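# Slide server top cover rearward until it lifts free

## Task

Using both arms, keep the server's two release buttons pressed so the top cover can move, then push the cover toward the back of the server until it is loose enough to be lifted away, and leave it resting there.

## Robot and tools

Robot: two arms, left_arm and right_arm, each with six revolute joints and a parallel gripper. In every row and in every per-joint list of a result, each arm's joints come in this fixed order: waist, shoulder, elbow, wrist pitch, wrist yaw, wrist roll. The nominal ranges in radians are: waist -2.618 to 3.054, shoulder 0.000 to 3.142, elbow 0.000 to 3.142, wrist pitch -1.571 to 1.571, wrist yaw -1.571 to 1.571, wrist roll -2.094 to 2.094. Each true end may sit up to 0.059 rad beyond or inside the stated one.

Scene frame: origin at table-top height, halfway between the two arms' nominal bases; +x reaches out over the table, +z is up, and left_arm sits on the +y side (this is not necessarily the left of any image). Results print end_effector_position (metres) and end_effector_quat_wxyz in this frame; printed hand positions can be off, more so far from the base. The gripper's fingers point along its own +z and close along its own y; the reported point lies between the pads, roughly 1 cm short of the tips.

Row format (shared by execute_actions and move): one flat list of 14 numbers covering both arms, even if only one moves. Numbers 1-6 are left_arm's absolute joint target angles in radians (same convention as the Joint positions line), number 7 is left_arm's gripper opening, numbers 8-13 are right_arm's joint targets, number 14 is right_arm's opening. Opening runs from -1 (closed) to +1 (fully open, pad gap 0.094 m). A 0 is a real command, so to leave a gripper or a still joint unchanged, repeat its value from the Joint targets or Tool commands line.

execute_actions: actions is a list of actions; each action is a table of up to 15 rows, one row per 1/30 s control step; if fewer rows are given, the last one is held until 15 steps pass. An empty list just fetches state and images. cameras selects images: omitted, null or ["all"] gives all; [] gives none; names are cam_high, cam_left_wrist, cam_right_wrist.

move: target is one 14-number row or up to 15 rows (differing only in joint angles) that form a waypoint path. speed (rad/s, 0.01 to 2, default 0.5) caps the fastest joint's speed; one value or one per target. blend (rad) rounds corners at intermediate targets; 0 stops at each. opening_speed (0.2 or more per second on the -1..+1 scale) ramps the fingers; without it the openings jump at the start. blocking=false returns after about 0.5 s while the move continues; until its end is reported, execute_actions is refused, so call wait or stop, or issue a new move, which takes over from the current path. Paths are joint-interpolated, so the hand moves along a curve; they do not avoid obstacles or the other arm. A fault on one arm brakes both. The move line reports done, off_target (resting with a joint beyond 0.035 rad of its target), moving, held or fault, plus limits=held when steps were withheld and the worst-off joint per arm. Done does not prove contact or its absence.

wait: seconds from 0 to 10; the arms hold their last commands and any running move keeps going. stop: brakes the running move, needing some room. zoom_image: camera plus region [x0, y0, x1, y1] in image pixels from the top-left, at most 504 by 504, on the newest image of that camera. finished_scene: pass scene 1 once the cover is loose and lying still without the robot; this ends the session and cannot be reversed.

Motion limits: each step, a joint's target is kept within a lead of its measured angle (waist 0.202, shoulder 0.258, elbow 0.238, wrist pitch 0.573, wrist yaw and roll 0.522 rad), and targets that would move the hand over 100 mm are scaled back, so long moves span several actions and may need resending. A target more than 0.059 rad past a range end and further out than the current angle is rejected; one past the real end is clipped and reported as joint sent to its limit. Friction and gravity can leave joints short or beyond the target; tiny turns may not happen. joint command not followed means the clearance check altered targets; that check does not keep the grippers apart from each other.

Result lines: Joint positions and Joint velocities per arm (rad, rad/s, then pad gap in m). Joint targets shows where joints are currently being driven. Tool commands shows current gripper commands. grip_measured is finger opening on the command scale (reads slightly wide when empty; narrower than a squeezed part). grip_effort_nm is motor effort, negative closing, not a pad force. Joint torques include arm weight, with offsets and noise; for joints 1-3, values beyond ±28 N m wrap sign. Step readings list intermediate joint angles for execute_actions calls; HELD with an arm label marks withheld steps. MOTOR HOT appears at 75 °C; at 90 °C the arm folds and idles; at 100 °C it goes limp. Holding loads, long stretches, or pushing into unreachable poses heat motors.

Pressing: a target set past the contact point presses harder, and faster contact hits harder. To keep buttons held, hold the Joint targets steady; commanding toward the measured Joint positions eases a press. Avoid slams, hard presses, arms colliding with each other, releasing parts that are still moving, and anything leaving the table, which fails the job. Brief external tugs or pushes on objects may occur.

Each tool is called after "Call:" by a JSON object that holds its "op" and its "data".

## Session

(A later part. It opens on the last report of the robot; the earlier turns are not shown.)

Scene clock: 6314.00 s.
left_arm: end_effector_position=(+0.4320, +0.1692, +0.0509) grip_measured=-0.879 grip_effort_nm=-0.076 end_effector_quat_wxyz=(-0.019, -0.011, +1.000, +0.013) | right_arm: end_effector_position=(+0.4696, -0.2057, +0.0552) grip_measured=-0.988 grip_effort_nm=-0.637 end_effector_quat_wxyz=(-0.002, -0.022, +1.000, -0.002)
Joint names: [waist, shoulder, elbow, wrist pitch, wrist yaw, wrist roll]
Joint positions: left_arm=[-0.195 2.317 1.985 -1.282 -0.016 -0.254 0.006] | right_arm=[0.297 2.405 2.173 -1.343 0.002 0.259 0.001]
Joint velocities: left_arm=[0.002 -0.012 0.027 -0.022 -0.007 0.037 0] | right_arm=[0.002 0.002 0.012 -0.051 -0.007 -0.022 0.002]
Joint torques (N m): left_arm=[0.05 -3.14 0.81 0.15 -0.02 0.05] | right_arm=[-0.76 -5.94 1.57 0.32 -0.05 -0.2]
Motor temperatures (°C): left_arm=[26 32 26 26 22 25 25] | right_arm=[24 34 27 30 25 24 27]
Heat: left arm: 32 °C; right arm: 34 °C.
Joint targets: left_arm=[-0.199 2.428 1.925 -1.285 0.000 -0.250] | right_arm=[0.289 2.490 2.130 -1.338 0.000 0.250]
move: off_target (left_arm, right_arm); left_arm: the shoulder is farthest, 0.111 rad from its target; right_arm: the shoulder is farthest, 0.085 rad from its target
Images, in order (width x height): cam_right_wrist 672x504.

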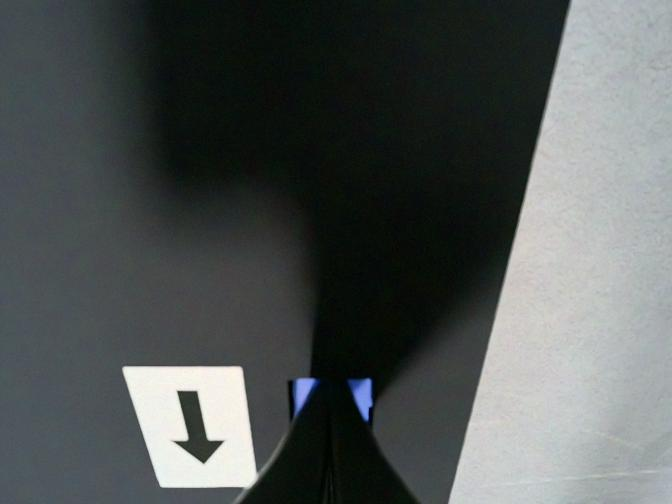

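Call:
{"op": "move", "data": {"target": [-0.199, 2.428, 1.925, -1.285, 0, -0.25, -0.88, 0.289, 2.592, 2.075, -1.338, 0, 0.25, -1.0], "speed": 0.15, "cameras": ["cam_right_wrist"]}}

Call:
{"op": "zoom_image", "data": {"camera": "cam_right_wrist", "region": [260, 300, 420, 460]}}

Scene clock: 6353.23 s.
left_arm: end_effector_position=(+0.4320, +0.1692, +0.0509) grip_measured=-0.879 grip_effort_nm=-0.076 end_effector_quat_wxyz=(-0.019, -0.011, +1.000, +0.013) | right_arm: end_effector_position=(+0.4669, -0.2066, +0.0470) grip_measured=-0.988 grip_effort_nm=-0.637 end_effector_quat_wxyz=(-0.014, -0.022, +1.000, -0.005)
Joint names: [waist, shoulder, elbow, wrist pitch, wrist yaw, wrist roll]
Joint positions: left_arm=[-0.195 2.317 1.985 -1.282 -0.016 -0.254 0.006] | right_arm=[0.297 2.422 2.17 -1.348 0.002 0.259 0.001]
Joint velocities: left_arm=[-0.002 0.002 -0.022 -0.022 0.037 0.007 0] | right_arm=[0.002 0.002 -0.012 -0.081 -0.022 -0.051 -0.001]
Joint torques (N m): left_arm=[0.06 -3.14 0.79 0.13 -0.01 0.05] | right_arm=[-0.69 1.94 -2.52 0.36 -0.06 -0.24]
Motor temperatures (°C): left_arm=[26 32 25 26 22 25 25] | right_arm=[24 37 28 30 25 24 27]
Heat: left arm: 32 °C; right arm: 37 °C.
Joint targets: left_arm=[-0.199 2.428 1.925 -1.285 0.000 -0.250] | right_arm=[0.289 2.589 2.077 -1.338 0.000 0.250]
move: off_target (left_arm, right_arm); left_arm: the shoulder is farthest, 0.111 rad from its target; right_arm: the shoulder is farthest, 0.170 rad from its target
Images, in order (width x height): cam_right_wrist 672x504.

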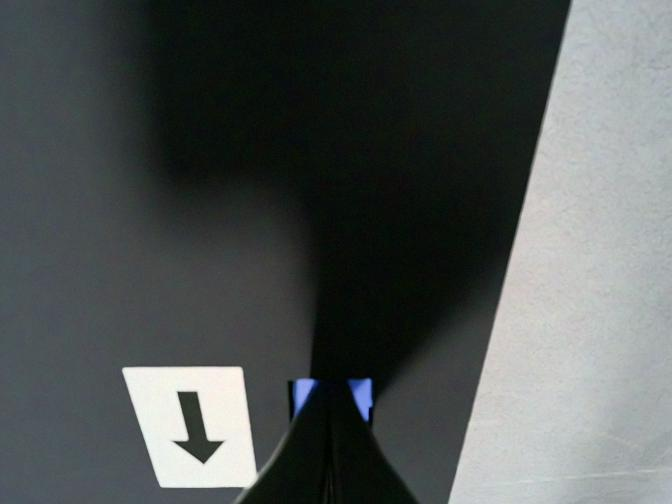

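Scaled by 3.150 from the camera's 672x504 image, which has a finer 960x720 frame.

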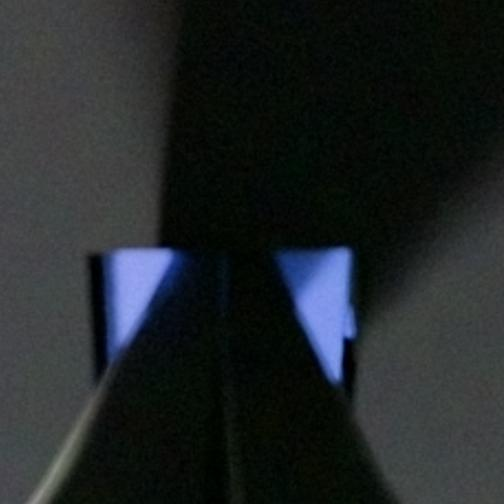

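Call:
{"op": "move", "data": {"target": [-0.199, 2.309, 2.075, -1.326, 0, -0.25, -1.0, 0.289, 2.52, 2.115, -1.338, 0, 0.25, -1.0], "speed": 0.25, "cameras": ["cam_left_wrist", "cam_high"]}}

Call:
{"op": "zoom_image", "data": {"camera": "cam_left_wrist", "region": [260, 270, 420, 430]}}

Call:
{"op": "move", "data": {"target": [[-0.199, 2.309, 2.01, -1.245, 0, -0.25, -1.0, 0.289, 2.52, 2.115, -1.338, 0, 0.25, -1.0], [-0.199, 2.33, 1.980, -1.237, 0, -0.25, -1.0, 0.289, 2.52, 2.115, -1.338, 0, 0.25, -1.0]], "speed": 0.12, "cameras": ["cam_left_wrist"]}}

Call:
{"op": "zoom_image", "data": {"camera": "cam_left_wrist", "region": [260, 300, 420, 460]}}

Call:
{"op": "move", "data": {"target": [-0.199, 2.439, 1.917, -1.237, 0, -0.25, -1.0, 0.289, 2.52, 2.115, -1.338, 0, 0.25, -1.0], "speed": 0.12, "cameras": ["cam_left_wrist"]}}

Call:
{"op": "zoom_image", "data": {"camera": "cam_left_wrist", "region": [260, 300, 420, 460]}}

Scene clock: 6416.37 s.
left_arm: end_effector_position=(+0.4423, +0.1656, +0.0692) grip_measured=-0.993 grip_effort_nm=-0.383 end_effector_quat_wxyz=(+0.000, -0.011, +1.000, +0.005) | right_arm: end_effector_position=(+0.4677, -0.2063, +0.0523) grip_measured=-0.988 grip_effort_nm=-0.637 end_effector_quat_wxyz=(-0.008, -0.022, +1.000, -0.003)
Joint names: [waist, shoulder, elbow, wrist pitch, wrist yaw, wrist roll]
Joint positions: left_arm=[-0.195 2.317 2.058 -1.315 -0.009 -0.254 0] | right_arm=[0.297 2.411 2.17 -1.348 0.002 0.259 0.001]
Joint velocities: left_arm=[0.017 -0.002 0.007 -0.037 0.022 0.051 -0.001] | right_arm=[-0.012 -0.012 -0.012 -0.022 -0.051 -0.022 0]
Joint torques (N m): left_arm=[0.06 -14.53 8.03 0.18 -0.08 0.05] | right_arm=[-0.85 -3.7 0.54 0.37 -0.02 -0.2]
Motor temperatures (°C): left_arm=[26 32 26 25 22 25 25] | right_arm=[24 32 27 29 25 24 27]
Heat: left arm: 32 °C; right arm: 32 °C.
Joint targets: left_arm=[-0.199 2.309 2.075 -1.326 0.000 -0.250] | right_arm=[0.289 2.520 2.115 -1.338 0.000 0.250]
move: off_target (right_arm); right_arm: the shoulder is farthest, 0.109 rad from its target
Images, in order (width x height): cam_high 672x504, cam_left_wrist 672x504.

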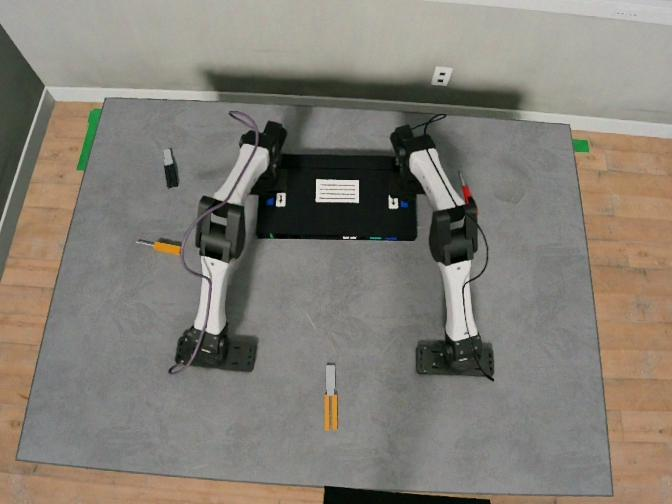

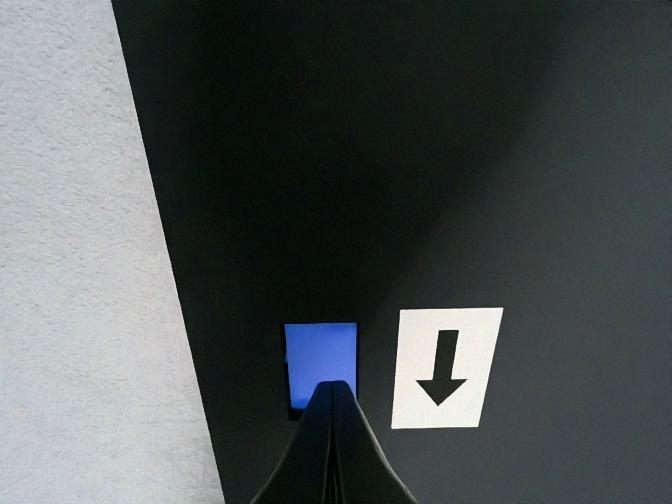

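Scaled by 3.150 from the camera's 672x504 image, which has a finer 960x720 frame.

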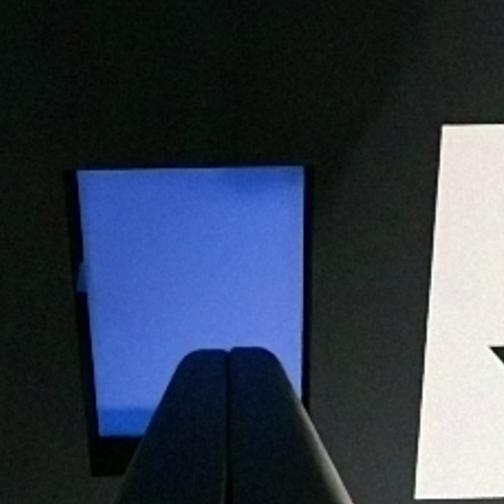

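Scene clock: 6417.57 s.
left_arm: end_effector_position=(+0.4432, +0.1654, +0.0551) grip_measured=-0.993 grip_effort_nm=-0.388 end_effector_quat_wxyz=(+0.003, -0.011, +1.000, +0.004) | right_arm: end_effector_position=(+0.4677, -0.2063, +0.0523) grip_measured=-0.988 grip_effort_nm=-0.637 end_effector_quat_wxyz=(-0.008, -0.022, +1.000, -0.003)
Joint names: [waist, shoulder, elbow, wrist pitch, wrist yaw, wrist roll]
Joint positions: left_arm=[-0.195 2.317 2.002 -1.253 -0.009 -0.254 0] | right_arm=[0.297 2.411 2.17 -1.348 0.002 0.259 0.001]
Joint velocities: left_arm=[-0.012 0.012 -0.002 -0.037 0.022 0.051 -0.001] | right_arm=[-0.002 -0.022 -0.012 0.022 -0.066 0.022 0.001]
Joint torques (N m): left_arm=[0.09 -12.52 4.41 0.43 -0.09 0.05] | right_arm=[-0.8 -3.55 0.64 0.36 0 -0.22]
Motor temperatures (°C): left_arm=[26 33 26 25 22 25 25] | right_arm=[24 32 27 29 25 24 27]
Heat: left arm: 33 °C; right arm: 32 °C.
Joint targets: left_arm=[-0.199 2.330 1.980 -1.237 0.000 -0.250] | right_arm=[0.289 2.520 2.115 -1.338 0.000 0.250]
move: off_target (right_arm); right_arm: the shoulder is farthest, 0.109 rad from its target
Images, in order (width x height): cam_left_wrist 672x504.

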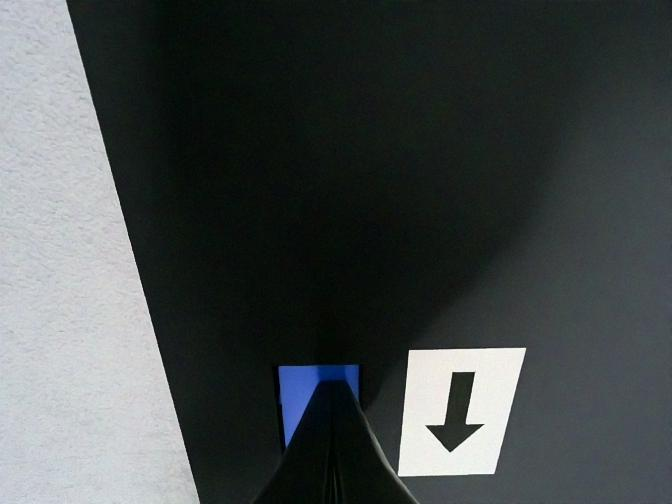

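Scaled by 3.150 from the camera's 672x504 image, which has a finer 960x720 frame.

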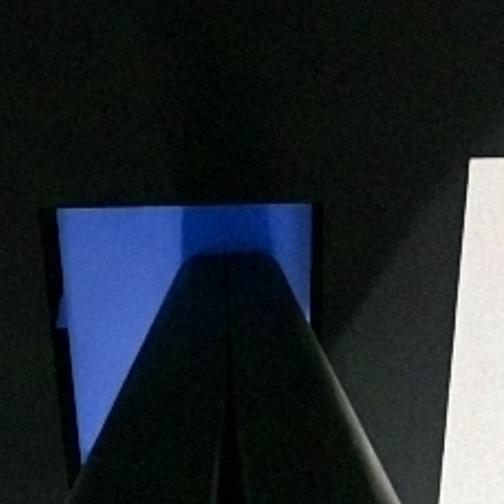

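Scene clock: 6418.70 s.
left_arm: end_effector_position=(+0.4422, +0.1656, +0.0505) grip_measured=-0.993 grip_effort_nm=-0.393 end_effector_quat_wxyz=(+0.001, -0.011, +1.000, +0.005) | right_arm: end_effector_position=(+0.4677, -0.2063, +0.0523) grip_measured=-0.988 grip_effort_nm=-0.632 end_effector_quat_wxyz=(-0.008, -0.022, +1.000, -0.003)
Joint names: [waist, shoulder, elbow, wrist pitch, wrist yaw, wrist roll]
Joint positions: left_arm=[-0.195 2.317 1.984 -1.237 -0.009 -0.254 0] | right_arm=[0.297 2.411 2.17 -1.348 0.002 0.259 0.001]
Joint velocities: left_arm=[-0.012 0.007 -0.002 0.007 0.022 -0.066 0] | right_arm=[-0.012 -0.002 -0.002 -0.081 0.051 -0.051 0]
Joint torques (N m): left_arm=[0.1 -2.18 0.23 0.28 -0.08 0.05] | right_arm=[-0.76 -3.59 0.58 0.36 -0.03 -0.24]
Motor temperatures (°C): left_arm=[26 33 26 25 22 25 25] | right_arm=[24 32 27 29 25 24 27]
Heat: left arm: 33 °C; right arm: 32 °C.
Joint targets: left_arm=[-0.199 2.439 1.917 -1.237 0.000 -0.250] | right_arm=[0.289 2.520 2.115 -1.338 0.000 0.250]
move: off_target (left_arm, right_arm); left_arm: the shoulder is farthest, 0.122 rad from its target; right_arm: the shoulder is farthest, 0.109 rad from its target
Images, in order (width x height): cam_left_wrist 672x504.

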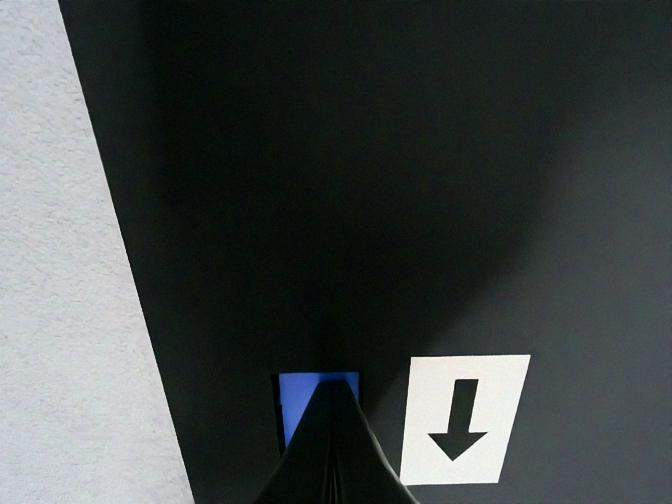

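Scaled by 3.150 from the camera's 672x504 image, which has a finer 960x720 frame.

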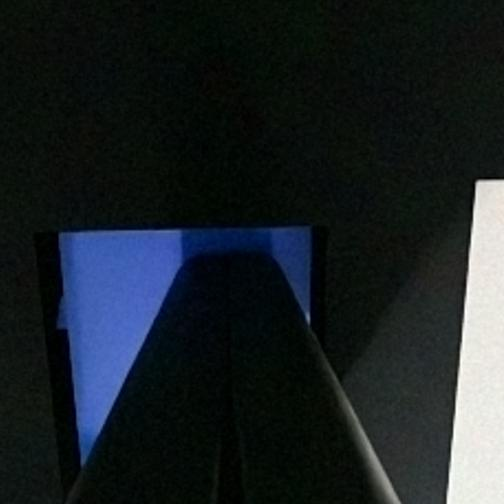

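Call:
{"op": "move", "data": {"target": [-0.199, 2.358, 1.963, -1.237, 0, -0.25, -1.0, 0.289, 2.52, 2.115, -1.338, 0, 0.25, -1.0], "speed": 0.12, "cameras": ["cam_left_wrist"]}}

Call:
{"op": "zoom_image", "data": {"camera": "cam_left_wrist", "region": [260, 300, 420, 460]}}

Call:
{"op": "move", "data": {"target": [-0.199, 2.373, 1.955, -1.237, 0, -0.25, -1.0, 0.289, 2.52, 2.115, -1.338, 0, 0.25, -1.0], "speed": 0.12, "cameras": ["cam_left_wrist"]}}

Call:
{"op": "zoom_image", "data": {"camera": "cam_left_wrist", "region": [260, 300, 420, 460]}}

Call:
{"op": "move", "data": {"target": [-0.199, 2.39, 1.945, -1.237, 0, -0.25, -1.0, 0.289, 2.52, 2.115, -1.338, 0, 0.25, -1.0], "speed": 0.12, "cameras": ["cam_left_wrist"]}}

Call:
{"op": "zoom_image", "data": {"camera": "cam_left_wrist", "region": [260, 300, 420, 460]}}

Scene clock: 6466.43 s.
left_arm: end_effector_position=(+0.4428, +0.1655, +0.0517) grip_measured=-0.993 grip_effort_nm=-0.388 end_effector_quat_wxyz=(+0.003, -0.011, +1.000, +0.004) | right_arm: end_effector_position=(+0.4677, -0.2063, +0.0523) grip_measured=-0.988 grip_effort_nm=-0.637 end_effector_quat_wxyz=(-0.008, -0.022, +1.000, -0.003)
Joint names: [waist, shoulder, elbow, wrist pitch, wrist yaw, wrist roll]
Joint positions: left_arm=[-0.195 2.317 1.989 -1.24 -0.009 -0.254 0] | right_arm=[0.297 2.411 2.17 -1.348 0.002 0.259 0.001]
Joint velocities: left_arm=[0.012 -0.022 -0.012 -0.007 -0.095 -0.037 -0.001] | right_arm=[0.012 0.007 0.012 -0.007 -0.007 0.051 0]
Joint torques (N m): left_arm=[0.06 -9.92 4.08 0.3 -0.09 0.05] | right_arm=[-0.7 -3.67 0.5 0.35 -0.05 -0.23]
Motor temperatures (°C): left_arm=[26 31 25 25 22 25 26] | right_arm=[24 32 27 29 25 24 27]
Heat: left arm: 31 °C; right arm: 32 °C.
Joint targets: left_arm=[-0.199 2.358 1.963 -1.237 0.000 -0.250] | right_arm=[0.289 2.520 2.115 -1.338 0.000 0.250]
move: off_target (left_arm, right_arm); left_arm: the shoulder is farthest, 0.041 rad from its target; right_arm: the shoulder is farthest, 0.109 rad from its target
Images, in order (width x height): cam_left_wrist 672x504.

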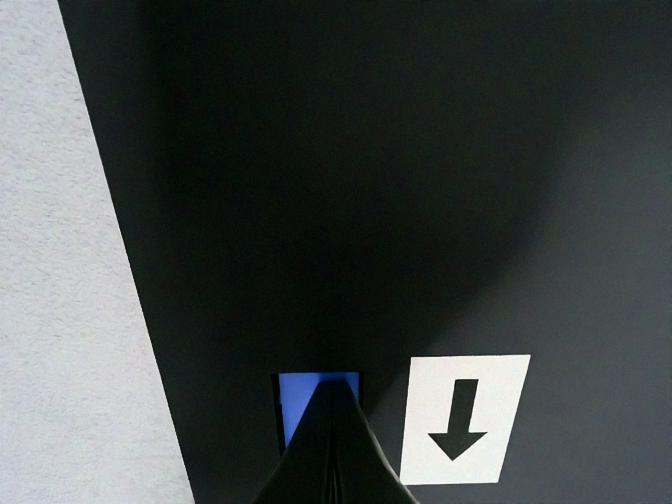

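Scaled by 3.150 from the camera's 672x504 image, which has a finer 960x720 frame.

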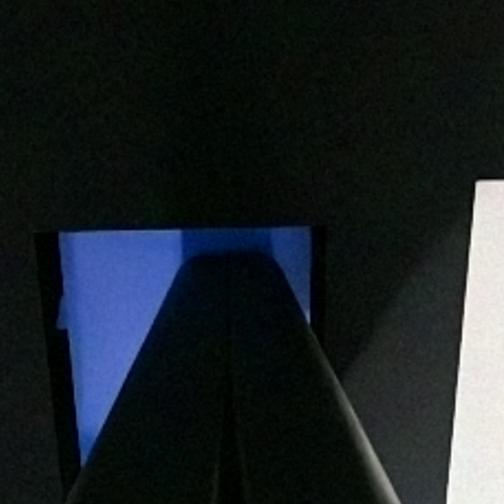

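Scene clock: 6467.13 s.
left_arm: end_effector_position=(+0.4428, +0.1655, +0.0517) grip_measured=-0.993 grip_effort_nm=-0.388 end_effector_quat_wxyz=(+0.003, -0.011, +1.000, +0.004) | right_arm: end_effector_position=(+0.4677, -0.2063, +0.0523) grip_measured=-0.988 grip_effort_nm=-0.637 end_effector_quat_wxyz=(-0.008, -0.022, +1.000, -0.003)
Joint names: [waist, shoulder, elbow, wrist pitch, wrist yaw, wrist roll]
Joint positions: left_arm=[-0.195 2.317 1.989 -1.24 -0.009 -0.254 0] | right_arm=[0.297 2.411 2.17 -1.348 0.002 0.259 0.001]
Joint velocities: left_arm=[-0.002 -0.012 0.007 -0.066 0.066 -0.037 0] | right_arm=[-0.012 0.002 -0.017 -0.051 -0.022 -0.066 -0.001]
Joint torques (N m): left_arm=[0.08 -8.39 3.33 0.31 -0.08 0.05] | right_arm=[-0.76 -3.63 0.51 0.37 -0.04 -0.22]
Motor temperatures (°C): left_arm=[26 31 25 25 22 25 26] | right_arm=[24 32 27 29 25 24 27]
Heat: left arm: 31 °C; right arm: 32 °C.
Joint targets: left_arm=[-0.199 2.373 1.955 -1.237 0.000 -0.250] | right_arm=[0.289 2.520 2.115 -1.338 0.000 0.250]
move: off_target (left_arm, right_arm); left_arm: the shoulder is farthest, 0.056 rad from its target; right_arm: the shoulder is farthest, 0.109 rad from its target
Images, in order (width x height): cam_left_wrist 672x504.

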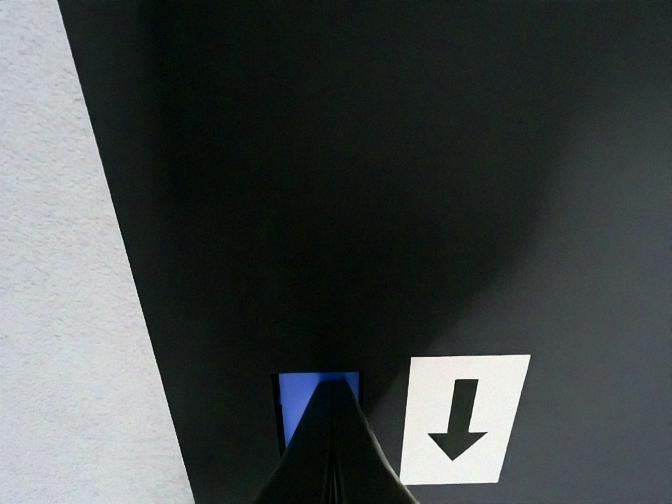

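Scaled by 3.150 from the camera's 672x504 image, which has a finer 960x720 frame.

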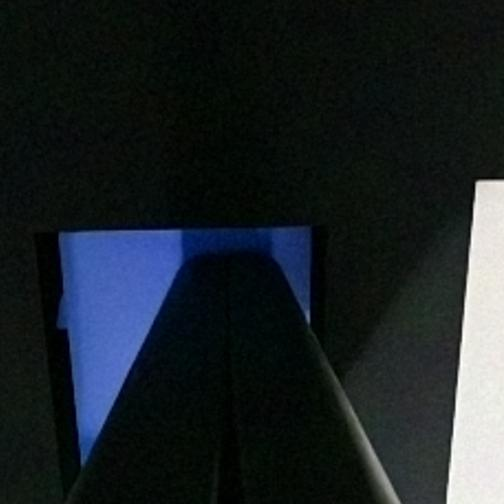

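Scene clock: 6467.83 s.
left_arm: end_effector_position=(+0.4428, +0.1655, +0.0517) grip_measured=-0.993 grip_effort_nm=-0.388 end_effector_quat_wxyz=(+0.003, -0.011, +1.000, +0.004) | right_arm: end_effector_position=(+0.4677, -0.2063, +0.0523) grip_measured=-0.988 grip_effort_nm=-0.637 end_effector_quat_wxyz=(-0.008, -0.022, +1.000, -0.003)
Joint names: [waist, shoulder, elbow, wrist pitch, wrist yaw, wrist roll]
Joint positions: left_arm=[-0.195 2.317 1.989 -1.24 -0.009 -0.254 0] | right_arm=[0.297 2.411 2.17 -1.348 0.002 0.259 0.001]
Joint velocities: left_arm=[-0.012 -0.022 -0.007 -0.007 -0.022 -0.022 -0.001] | right_arm=[0.007 0.002 -0.022 0.007 -0.022 -0.007 0.001]
Joint torques (N m): left_arm=[0.1 -6.84 2.37 0.3 -0.08 0.05] | right_arm=[-0.81 -3.74 0.54 0.38 -0.03 -0.24]
Motor temperatures (°C): left_arm=[26 31 25 25 22 25 26] | right_arm=[24 32 27 29 25 24 27]
Heat: left arm: 31 °C; right arm: 32 °C.
Joint targets: left_arm=[-0.199 2.390 1.945 -1.237 0.000 -0.250] | right_arm=[0.289 2.520 2.115 -1.338 0.000 0.250]
move: off_target (left_arm, right_arm); left_arm: the shoulder is farthest, 0.073 rad from its target; right_arm: the shoulder is farthest, 0.109 rad from its target
Images, in order (width x height): cam_left_wrist 672x504.

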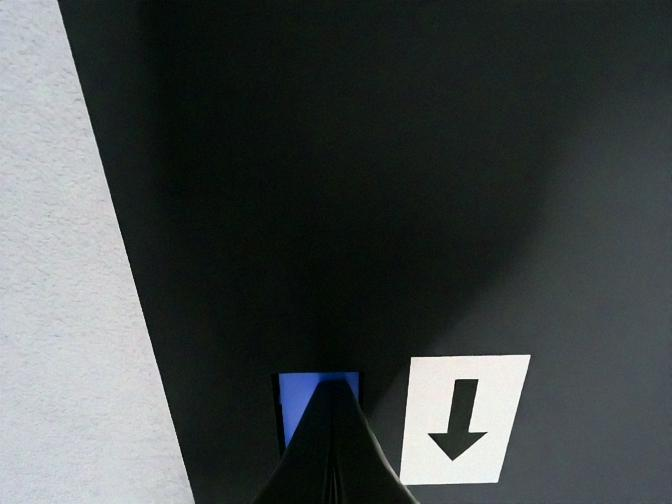

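Scaled by 3.150 from the camera's 672x504 image, which has a finer 960x720 frame.

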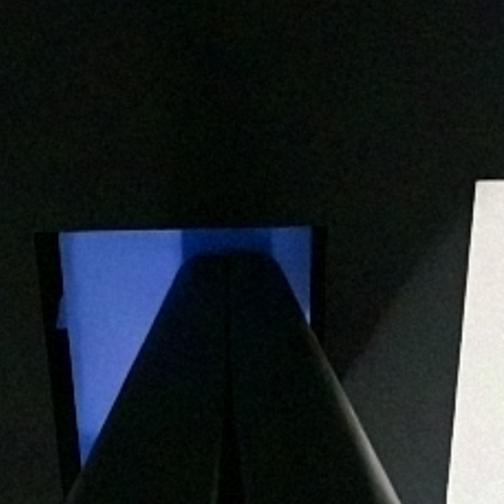

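Call:
{"op": "wait", "data": {"seconds": 0.5}}

Scene clock: 6512.03 s.
left_arm: end_effector_position=(+0.4428, +0.1655, +0.0517) grip_measured=-0.993 grip_effort_nm=-0.383 end_effector_quat_wxyz=(+0.003, -0.011, +1.000, +0.004) | right_arm: end_effector_position=(+0.4677, -0.2063, +0.0523) grip_measured=-0.988 grip_effort_nm=-0.637 end_effector_quat_wxyz=(-0.008, -0.022, +1.000, -0.003)
Joint names: [waist, shoulder, elbow, wrist pitch, wrist yaw, wrist roll]
Joint positions: left_arm=[-0.195 2.317 1.989 -1.24 -0.009 -0.254 0] | right_arm=[0.297 2.411 2.17 -1.348 0.002 0.259 0.001]
Joint velocities: left_arm=[-0.007 0.002 0.007 -0.051 -0.051 -0.022 -0.001] | right_arm=[-0.002 -0.002 0.017 -0.007 0.007 -0.022 0]
Joint torques (N m): left_arm=[0.09 -6.82 2.39 0.3 -0.07 0.06] | right_arm=[-0.69 -3.7 0.68 0.34 -0.06 -0.23]
Motor temperatures (°C): left_arm=[26 36 26 25 22 25 26] | right_arm=[24 32 27 29 25 24 27]
Heat: left arm: 36 °C; right arm: 32 °C.
Joint targets: left_arm=[-0.199 2.390 1.945 -1.237 0.000 -0.250] | right_arm=[0.289 2.520 2.115 -1.338 0.000 0.250]
Tool commands: left_gripper/opening=-1.0 right_gripper/opening=-1.0
wait: 0.50 s; at rest from the start

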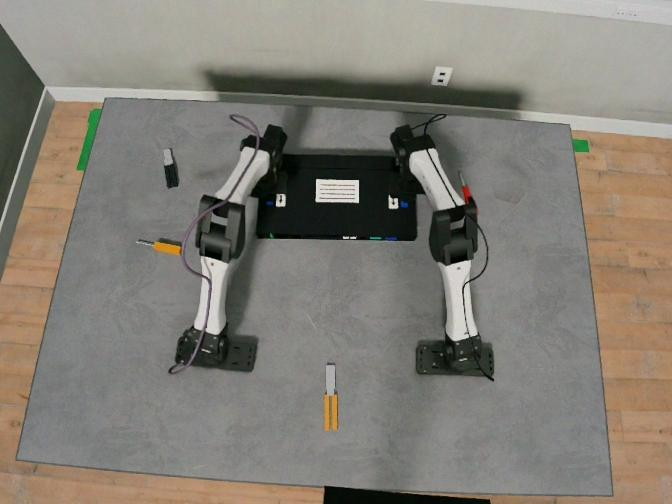

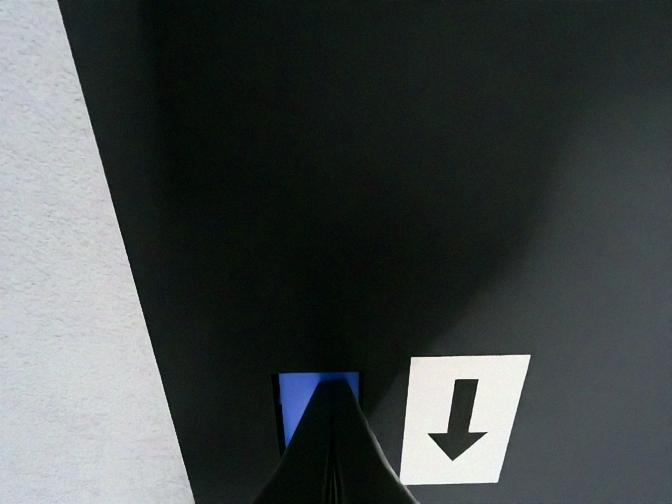

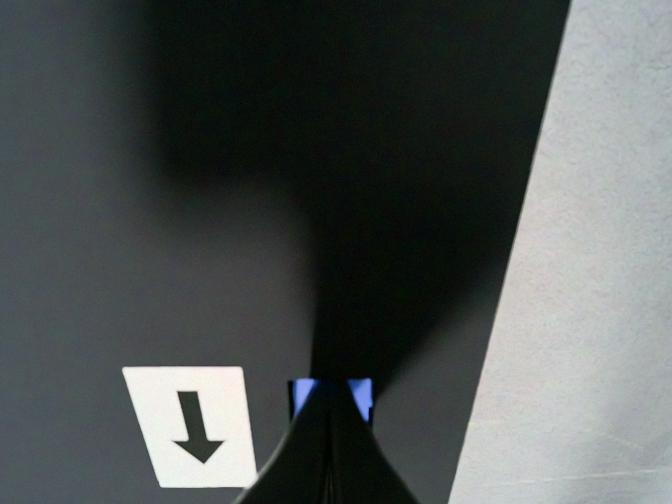

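Call:
{"op": "zoom_image", "data": {"camera": "cam_right_wrist", "region": [270, 340, 400, 470]}}

Call:
{"op": "zoom_image", "data": {"camera": "cam_left_wrist", "region": [250, 340, 380, 470]}}

Scaled by 3.877 from the camera's 672x504 image, which has a finer 960x720 frame.

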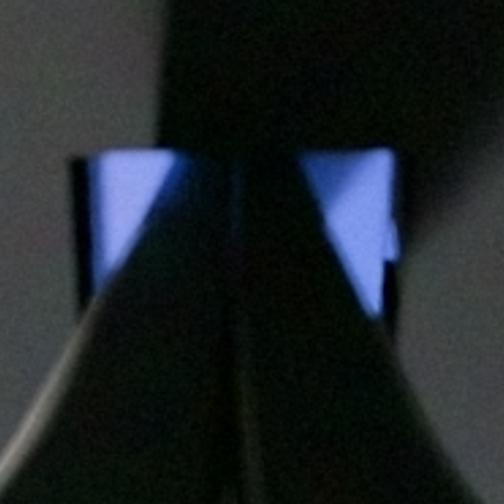

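Scaled by 3.877 from the camera's 672x504 image, which has a finer 960x720 frame.

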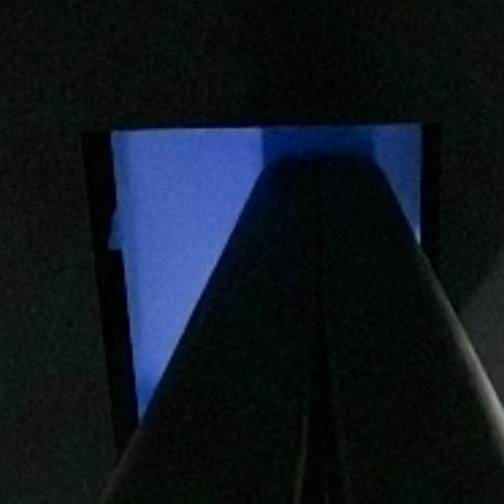

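Call:
{"op": "zoom_image", "data": {"camera": "cam_right_wrist", "region": [110, 340, 410, 500]}}

Call:
{"op": "zoom_image", "data": {"camera": "cam_left_wrist", "region": [250, 340, 550, 500]}}

Call:
{"op": "move", "data": {"target": [-0.199, 2.390, 1.945, -1.237, 0.0, -0.25, -1.0, 0.289, 2.441, 2.158, -1.338, 0.0, 0.25, -1.0], "cameras": ["cam_right_wrist"], "speed": 0.1}}

Call:
{"op": "zoom_image", "data": {"camera": "cam_right_wrist", "region": [270, 340, 400, 470]}}

Call:
{"op": "zoom_image", "data": {"camera": "cam_right_wrist", "region": [110, 340, 410, 500]}}

Scaled by 1.680 from the camera's 672x504 image, which has a finer 960x720 frame.

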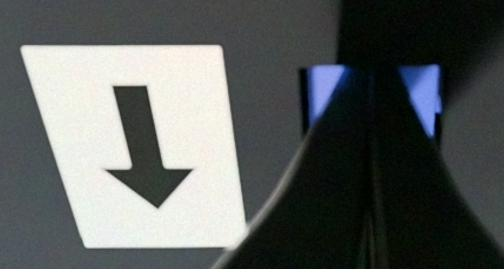

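Scaled by 1.680 from the camera's 672x504 image, which has a finer 960x720 frame.

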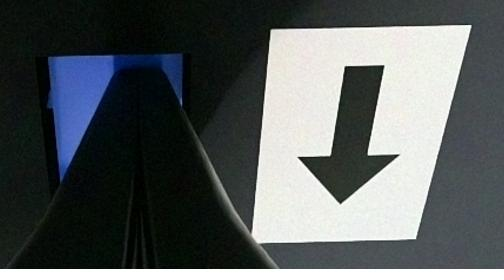

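Scene clock: 6755.53 s.
left_arm: end_effector_position=(+0.4428, +0.1655, +0.0517) grip_measured=-0.993 grip_effort_nm=-0.383 end_effector_quat_wxyz=(+0.003, -0.011, +1.000, +0.004) | right_arm: end_effector_position=(+0.4702, -0.2055, +0.0570) grip_measured=-0.988 grip_effort_nm=-0.637 end_effector_quat_wxyz=(+0.000, -0.022, +1.000, -0.001)
Joint names: [waist, shoulder, elbow, wrist pitch, wrist yaw, wrist roll]
Joint positions: left_arm=[-0.195 2.317 1.989 -1.24 -0.009 -0.254 0] | right_arm=[0.297 2.403 2.176 -1.344 0.002 0.259 0.001]
Joint velocities: left_arm=[-0.007 -0.037 -0.002 -0.081 0.007 -0.066 0] | right_arm=[-0.002 0.002 -0.007 -0.022 -0.022 0.007 -0.001]
Joint torques (N m): left_arm=[0.06 -6.83 2.4 0.29 -0.09 0.05] | right_arm=[-0.83 -10.47 3.55 0.35 -0.03 -0.21]
Motor temperatures (°C): left_arm=[26 38 26 25 22 25 26] | right_arm=[24 30 26 28 25 24 27]
Heat: left arm: 38 °C; right arm: 30 °C.
Joint targets: left_arm=[-0.199 2.390 1.945 -1.237 0.000 -0.250] | right_arm=[0.289 2.441 2.158 -1.338 0.000 0.250]
move: off_target (left_arm, right_arm); left_arm: the shoulder is farthest, 0.073 rad from its target; right_arm: the shoulder is farthest, 0.038 rad from its target
Images, in order (width x height): cam_right_wrist 672x504.

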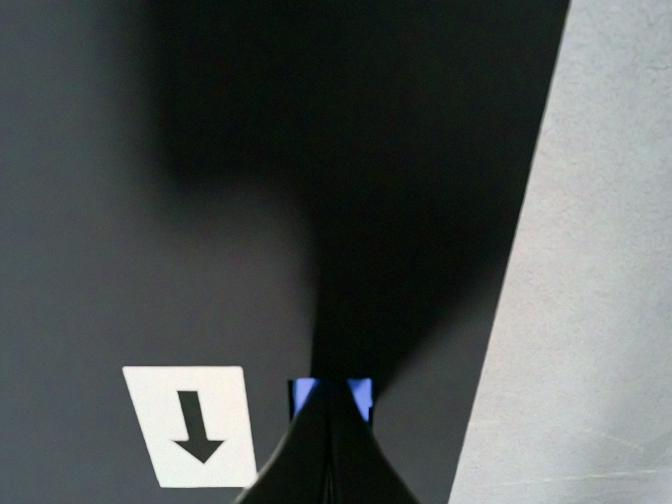

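Scaled by 3.877 from the camera's 672x504 image, which has a finer 960x720 frame.

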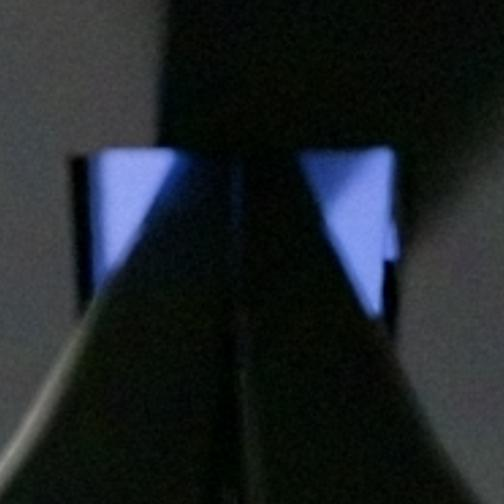

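Scaled by 1.680 from the camera's 672x504 image, which has a finer 960x720 frame.

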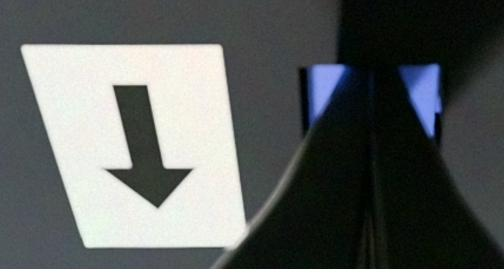

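Call:
{"op": "move", "data": {"target": [-0.199, 2.390, 1.945, -1.237, 0.0, -0.25, -1.0, 0.289, 2.425, 2.167, -1.338, 0.0, 0.25, -1.0], "cameras": ["cam_right_wrist"], "speed": 0.1}}

Call:
{"op": "zoom_image", "data": {"camera": "cam_right_wrist", "region": [270, 340, 400, 470]}}

Call:
{"op": "move", "data": {"target": [-0.199, 2.390, 1.945, -1.237, 0.0, -0.25, -1.0, 0.289, 2.410, 2.176, -1.338, 0.0, 0.25, -1.0], "cameras": ["cam_right_wrist"], "speed": 0.1}}

Call:
{"op": "zoom_image", "data": {"camera": "cam_right_wrist", "region": [270, 340, 400, 470]}}

Call:
{"op": "zoom_image", "data": {"camera": "cam_right_wrist", "region": [110, 340, 410, 500]}}

Scene clock: 6767.30 s.
left_arm: end_effector_position=(+0.4428, +0.1655, +0.0517) grip_measured=-0.993 grip_effort_nm=-0.388 end_effector_quat_wxyz=(+0.003, -0.011, +1.000, +0.004) | right_arm: end_effector_position=(+0.4704, -0.2055, +0.0582) grip_measured=-0.988 grip_effort_nm=-0.632 end_effector_quat_wxyz=(+0.001, -0.022, +1.000, -0.001)
Joint names: [waist, shoulder, elbow, wrist pitch, wrist yaw, wrist roll]
Joint positions: left_arm=[-0.195 2.317 1.989 -1.24 -0.009 -0.254 0] | right_arm=[0.297 2.4 2.176 -1.344 0.002 0.259 0.001]
Joint velocities: left_arm=[0.002 -0.002 0.002 -0.095 -0.037 -0.037 -0.001] | right_arm=[-0.002 0.012 -0.007 -0.037 -0.007 -0.007 -0.001]
Joint torques (N m): left_arm=[0.1 -6.86 2.4 0.3 -0.08 0.06] | right_arm=[-0.77 -11.96 4.45 0.32 -0.04 -0.2]
Motor temperatures (°C): left_arm=[26 38 26 25 22 25 26] | right_arm=[24 34 27 28 25 24 27]
Heat: left arm: 38 °C; right arm: 34 °C.
Joint targets: left_arm=[-0.199 2.390 1.945 -1.237 0.000 -0.250] | right_arm=[0.289 2.425 2.167 -1.338 0.000 0.250]
move: off_target (left_arm); left_arm: the shoulder is farthest, 0.073 rad from its target
Images, in order (width x height): cam_right_wrist 672x504.

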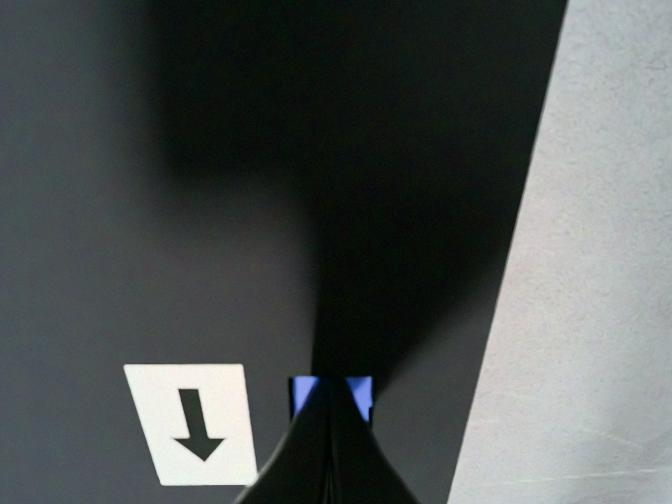

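Scaled by 3.877 from the camera's 672x504 image, which has a finer 960x720 frame.

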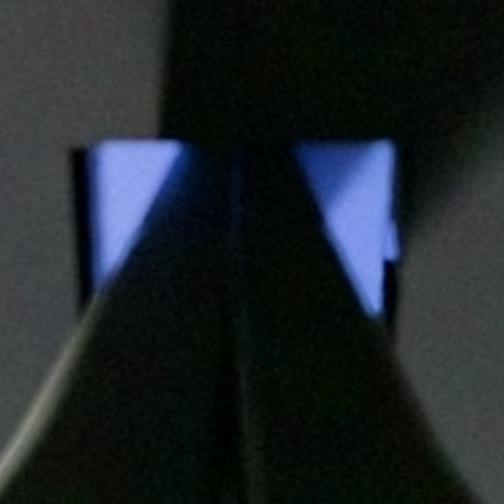

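Scene clock: 6768.00 s.
left_arm: end_effector_position=(+0.4428, +0.1655, +0.0517) grip_measured=-0.993 grip_effort_nm=-0.393 end_effector_quat_wxyz=(+0.003, -0.011, +1.000, +0.004) | right_arm: end_effector_position=(+0.4708, -0.2053, +0.0598) grip_measured=-0.988 grip_effort_nm=-0.632 end_effector_quat_wxyz=(+0.003, -0.022, +1.000, +0.000)
Joint names: [waist, shoulder, elbow, wrist pitch, wrist yaw, wrist roll]
Joint positions: left_arm=[-0.195 2.317 1.989 -1.24 -0.009 -0.254 0] | right_arm=[0.297 2.398 2.179 -1.346 0.002 0.259 0.001]
Joint velocities: left_arm=[-0.002 0.007 0.007 0.007 -0.081 0.007 0] | right_arm=[-0.007 -0.007 -0.007 -0.051 0.022 -0.022 -0.001]
Joint torques (N m): left_arm=[0.06 -6.87 2.36 0.29 -0.09 0.06] | right_arm=[-0.77 -13.04 4.96 0.38 -0.07 -0.2]
Motor temperatures (°C): left_arm=[26 38 26 25 22 25 26] | right_arm=[24 34 27 28 25 24 27]
Heat: left arm: 38 °C; right arm: 34 °C.
Joint targets: left_arm=[-0.199 2.390 1.945 -1.237 0.000 -0.250] | right_arm=[0.289 2.410 2.176 -1.338 0.000 0.250]
move: off_target (left_arm); left_arm: the shoulder is farthest, 0.073 rad from its target
Images, in order (width x height): cam_right_wrist 672x504.

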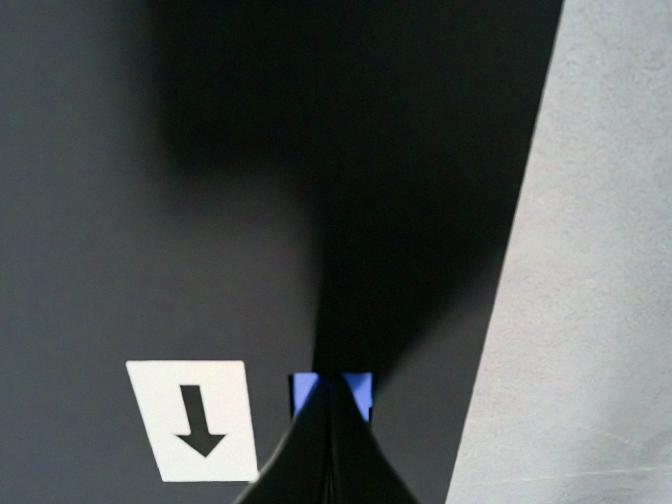

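Scaled by 3.877 from the camera's 672x504 image, which has a finer 960x720 frame.

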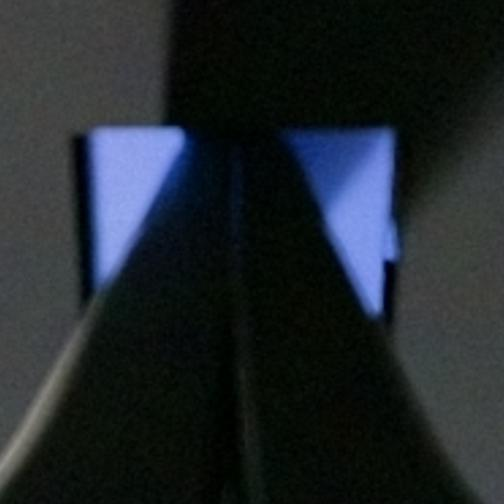

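Scaled by 1.680 from the camera's 672x504 image, which has a finer 960x720 frame.

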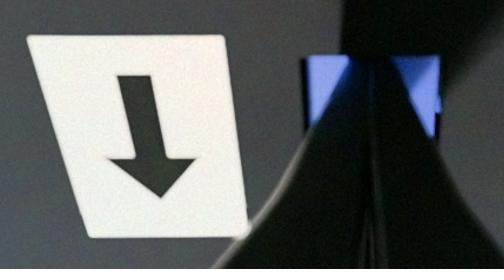

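Call:
{"op": "move", "data": {"target": [-0.199, 2.390, 1.945, -1.237, 0.0, -0.25, -1.0, 0.289, 2.398, 2.183, -1.338, 0.0, 0.25, -1.0], "cameras": ["cam_right_wrist"], "speed": 0.1}}

Call:
{"op": "zoom_image", "data": {"camera": "cam_right_wrist", "region": [270, 340, 400, 470]}}

Call:
{"op": "move", "data": {"target": [-0.199, 2.390, 1.945, -1.237, 0.0, -0.25, -1.0, 0.289, 2.398, 2.193, -1.346, 0.0, 0.25, -1.0], "cameras": ["cam_right_wrist"], "speed": 0.1}}

Call:
{"op": "zoom_image", "data": {"camera": "cam_right_wrist", "region": [270, 340, 400, 470]}}

Call:
{"op": "zoom_image", "data": {"camera": "cam_right_wrist", "region": [110, 340, 410, 500]}}

Scene clock: 6791.57 s.
left_arm: end_effector_position=(+0.4428, +0.1655, +0.0517) grip_measured=-0.993 grip_effort_nm=-0.388 end_effector_quat_wxyz=(+0.003, -0.011, +1.000, +0.004) | right_arm: end_effector_position=(+0.4709, -0.2053, +0.0602) grip_measured=-0.988 grip_effort_nm=-0.637 end_effector_quat_wxyz=(+0.003, -0.022, +1.000, +0.000)
Joint names: [waist, shoulder, elbow, wrist pitch, wrist yaw, wrist roll]
Joint positions: left_arm=[-0.195 2.317 1.989 -1.24 -0.009 -0.254 0] | right_arm=[0.297 2.398 2.179 -1.346 0.002 0.259 0.001]
Joint velocities: left_arm=[-0.012 0.027 0.002 -0.066 0.007 -0.007 0] | right_arm=[0.002 0.002 -0.017 -0.037 -0.022 -0.022 -0.001]
Joint torques (N m): left_arm=[0.05 -6.86 2.39 0.3 -0.08 0.05] | right_arm=[-0.7 -14.17 5.48 0.36 -0.04 -0.21]
Motor temperatures (°C): left_arm=[26 38 26 25 22 25 26] | right_arm=[24 38 28 28 25 24 27]
Heat: left arm: 38 °C; right arm: 38 °C.
Joint targets: left_arm=[-0.199 2.390 1.945 -1.237 0.000 -0.250] | right_arm=[0.289 2.398 2.183 -1.338 0.000 0.250]
move: off_target (left_arm); left_arm: the shoulder is farthest, 0.073 rad from its target
Images, in order (width x height): cam_right_wrist 672x504.

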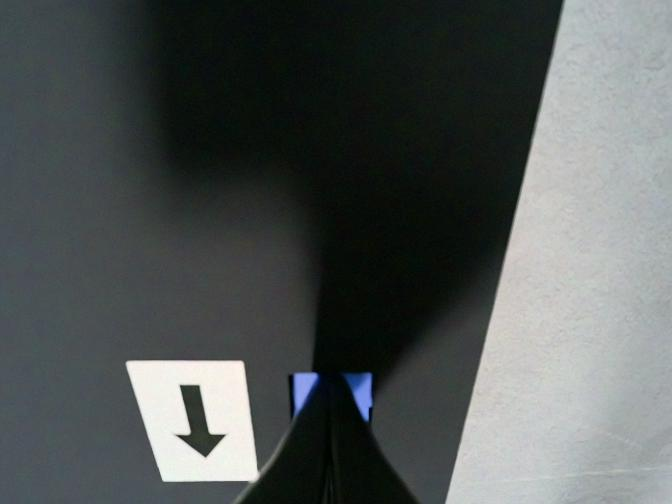

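Scaled by 3.877 from the camera's 672x504 image, which has a finer 960x720 frame.

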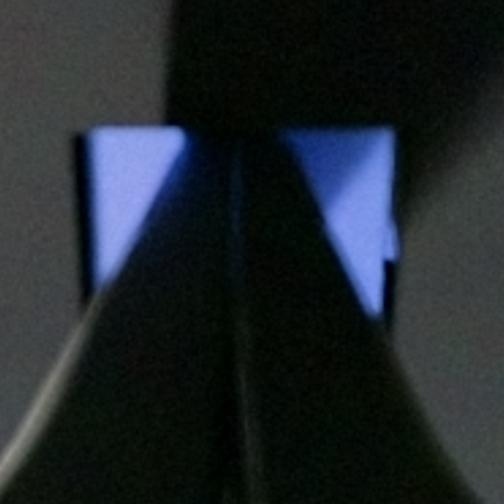

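Scene clock: 6792.27 s.
left_arm: end_effector_position=(+0.4428, +0.1655, +0.0517) grip_measured=-0.993 grip_effort_nm=-0.388 end_effector_quat_wxyz=(+0.003, -0.011, +1.000, +0.004) | right_arm: end_effector_position=(+0.4711, -0.2053, +0.0609) grip_measured=-0.988 grip_effort_nm=-0.637 end_effector_quat_wxyz=(+0.004, -0.022, +1.000, +0.000)
Joint names: [waist, shoulder, elbow, wrist pitch, wrist yaw, wrist roll]
Joint positions: left_arm=[-0.195 2.317 1.989 -1.24 -0.009 -0.254 0] | right_arm=[0.297 2.398 2.182 -1.348 0.002 0.259 0.001]
Joint velocities: left_arm=[-0.002 -0.017 -0.022 0.037 -0.022 0.007 0] | right_arm=[-0.012 -0.012 -0.002 0.066 0.022 0.007 0]
Joint torques (N m): left_arm=[0.1 -6.86 2.37 0.3 -0.09 0.05] | right_arm=[-0.73 -14.16 5.97 0.3 -0.03 -0.22]
Motor temperatures (°C): left_arm=[26 38 26 25 22 25 26] | right_arm=[24 38 28 28 25 24 27]
Heat: left arm: 38 °C; right arm: 38 °C.
Joint targets: left_arm=[-0.199 2.390 1.945 -1.237 0.000 -0.250] | right_arm=[0.289 2.398 2.193 -1.346 0.000 0.250]
move: off_target (left_arm); left_arm: the shoulder is farthest, 0.073 rad from its target
Images, in order (width x height): cam_right_wrist 672x504.

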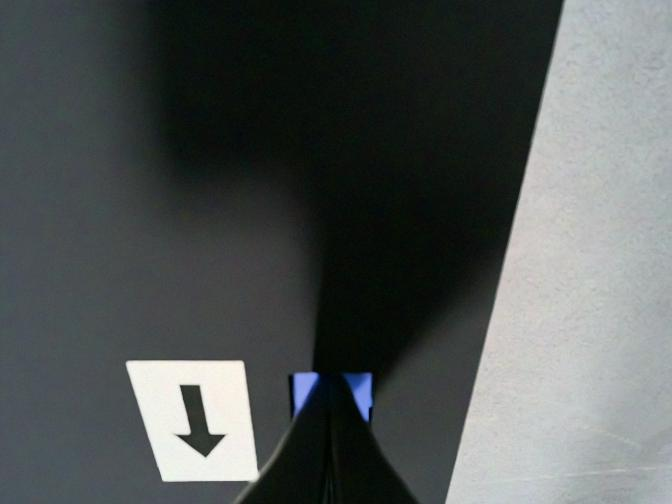

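Scaled by 3.877 from the camera's 672x504 image, which has a finer 960x720 frame.

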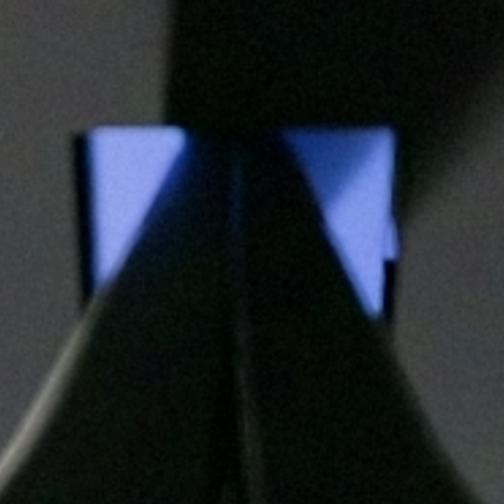

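Scaled by 1.680 from the camera's 672x504 image, which has a finer 960x720 frame.

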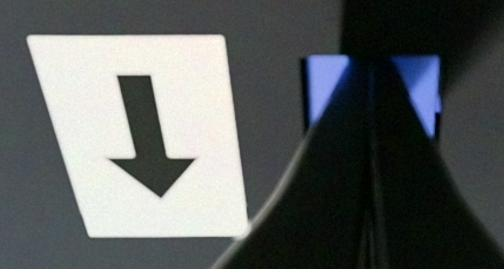

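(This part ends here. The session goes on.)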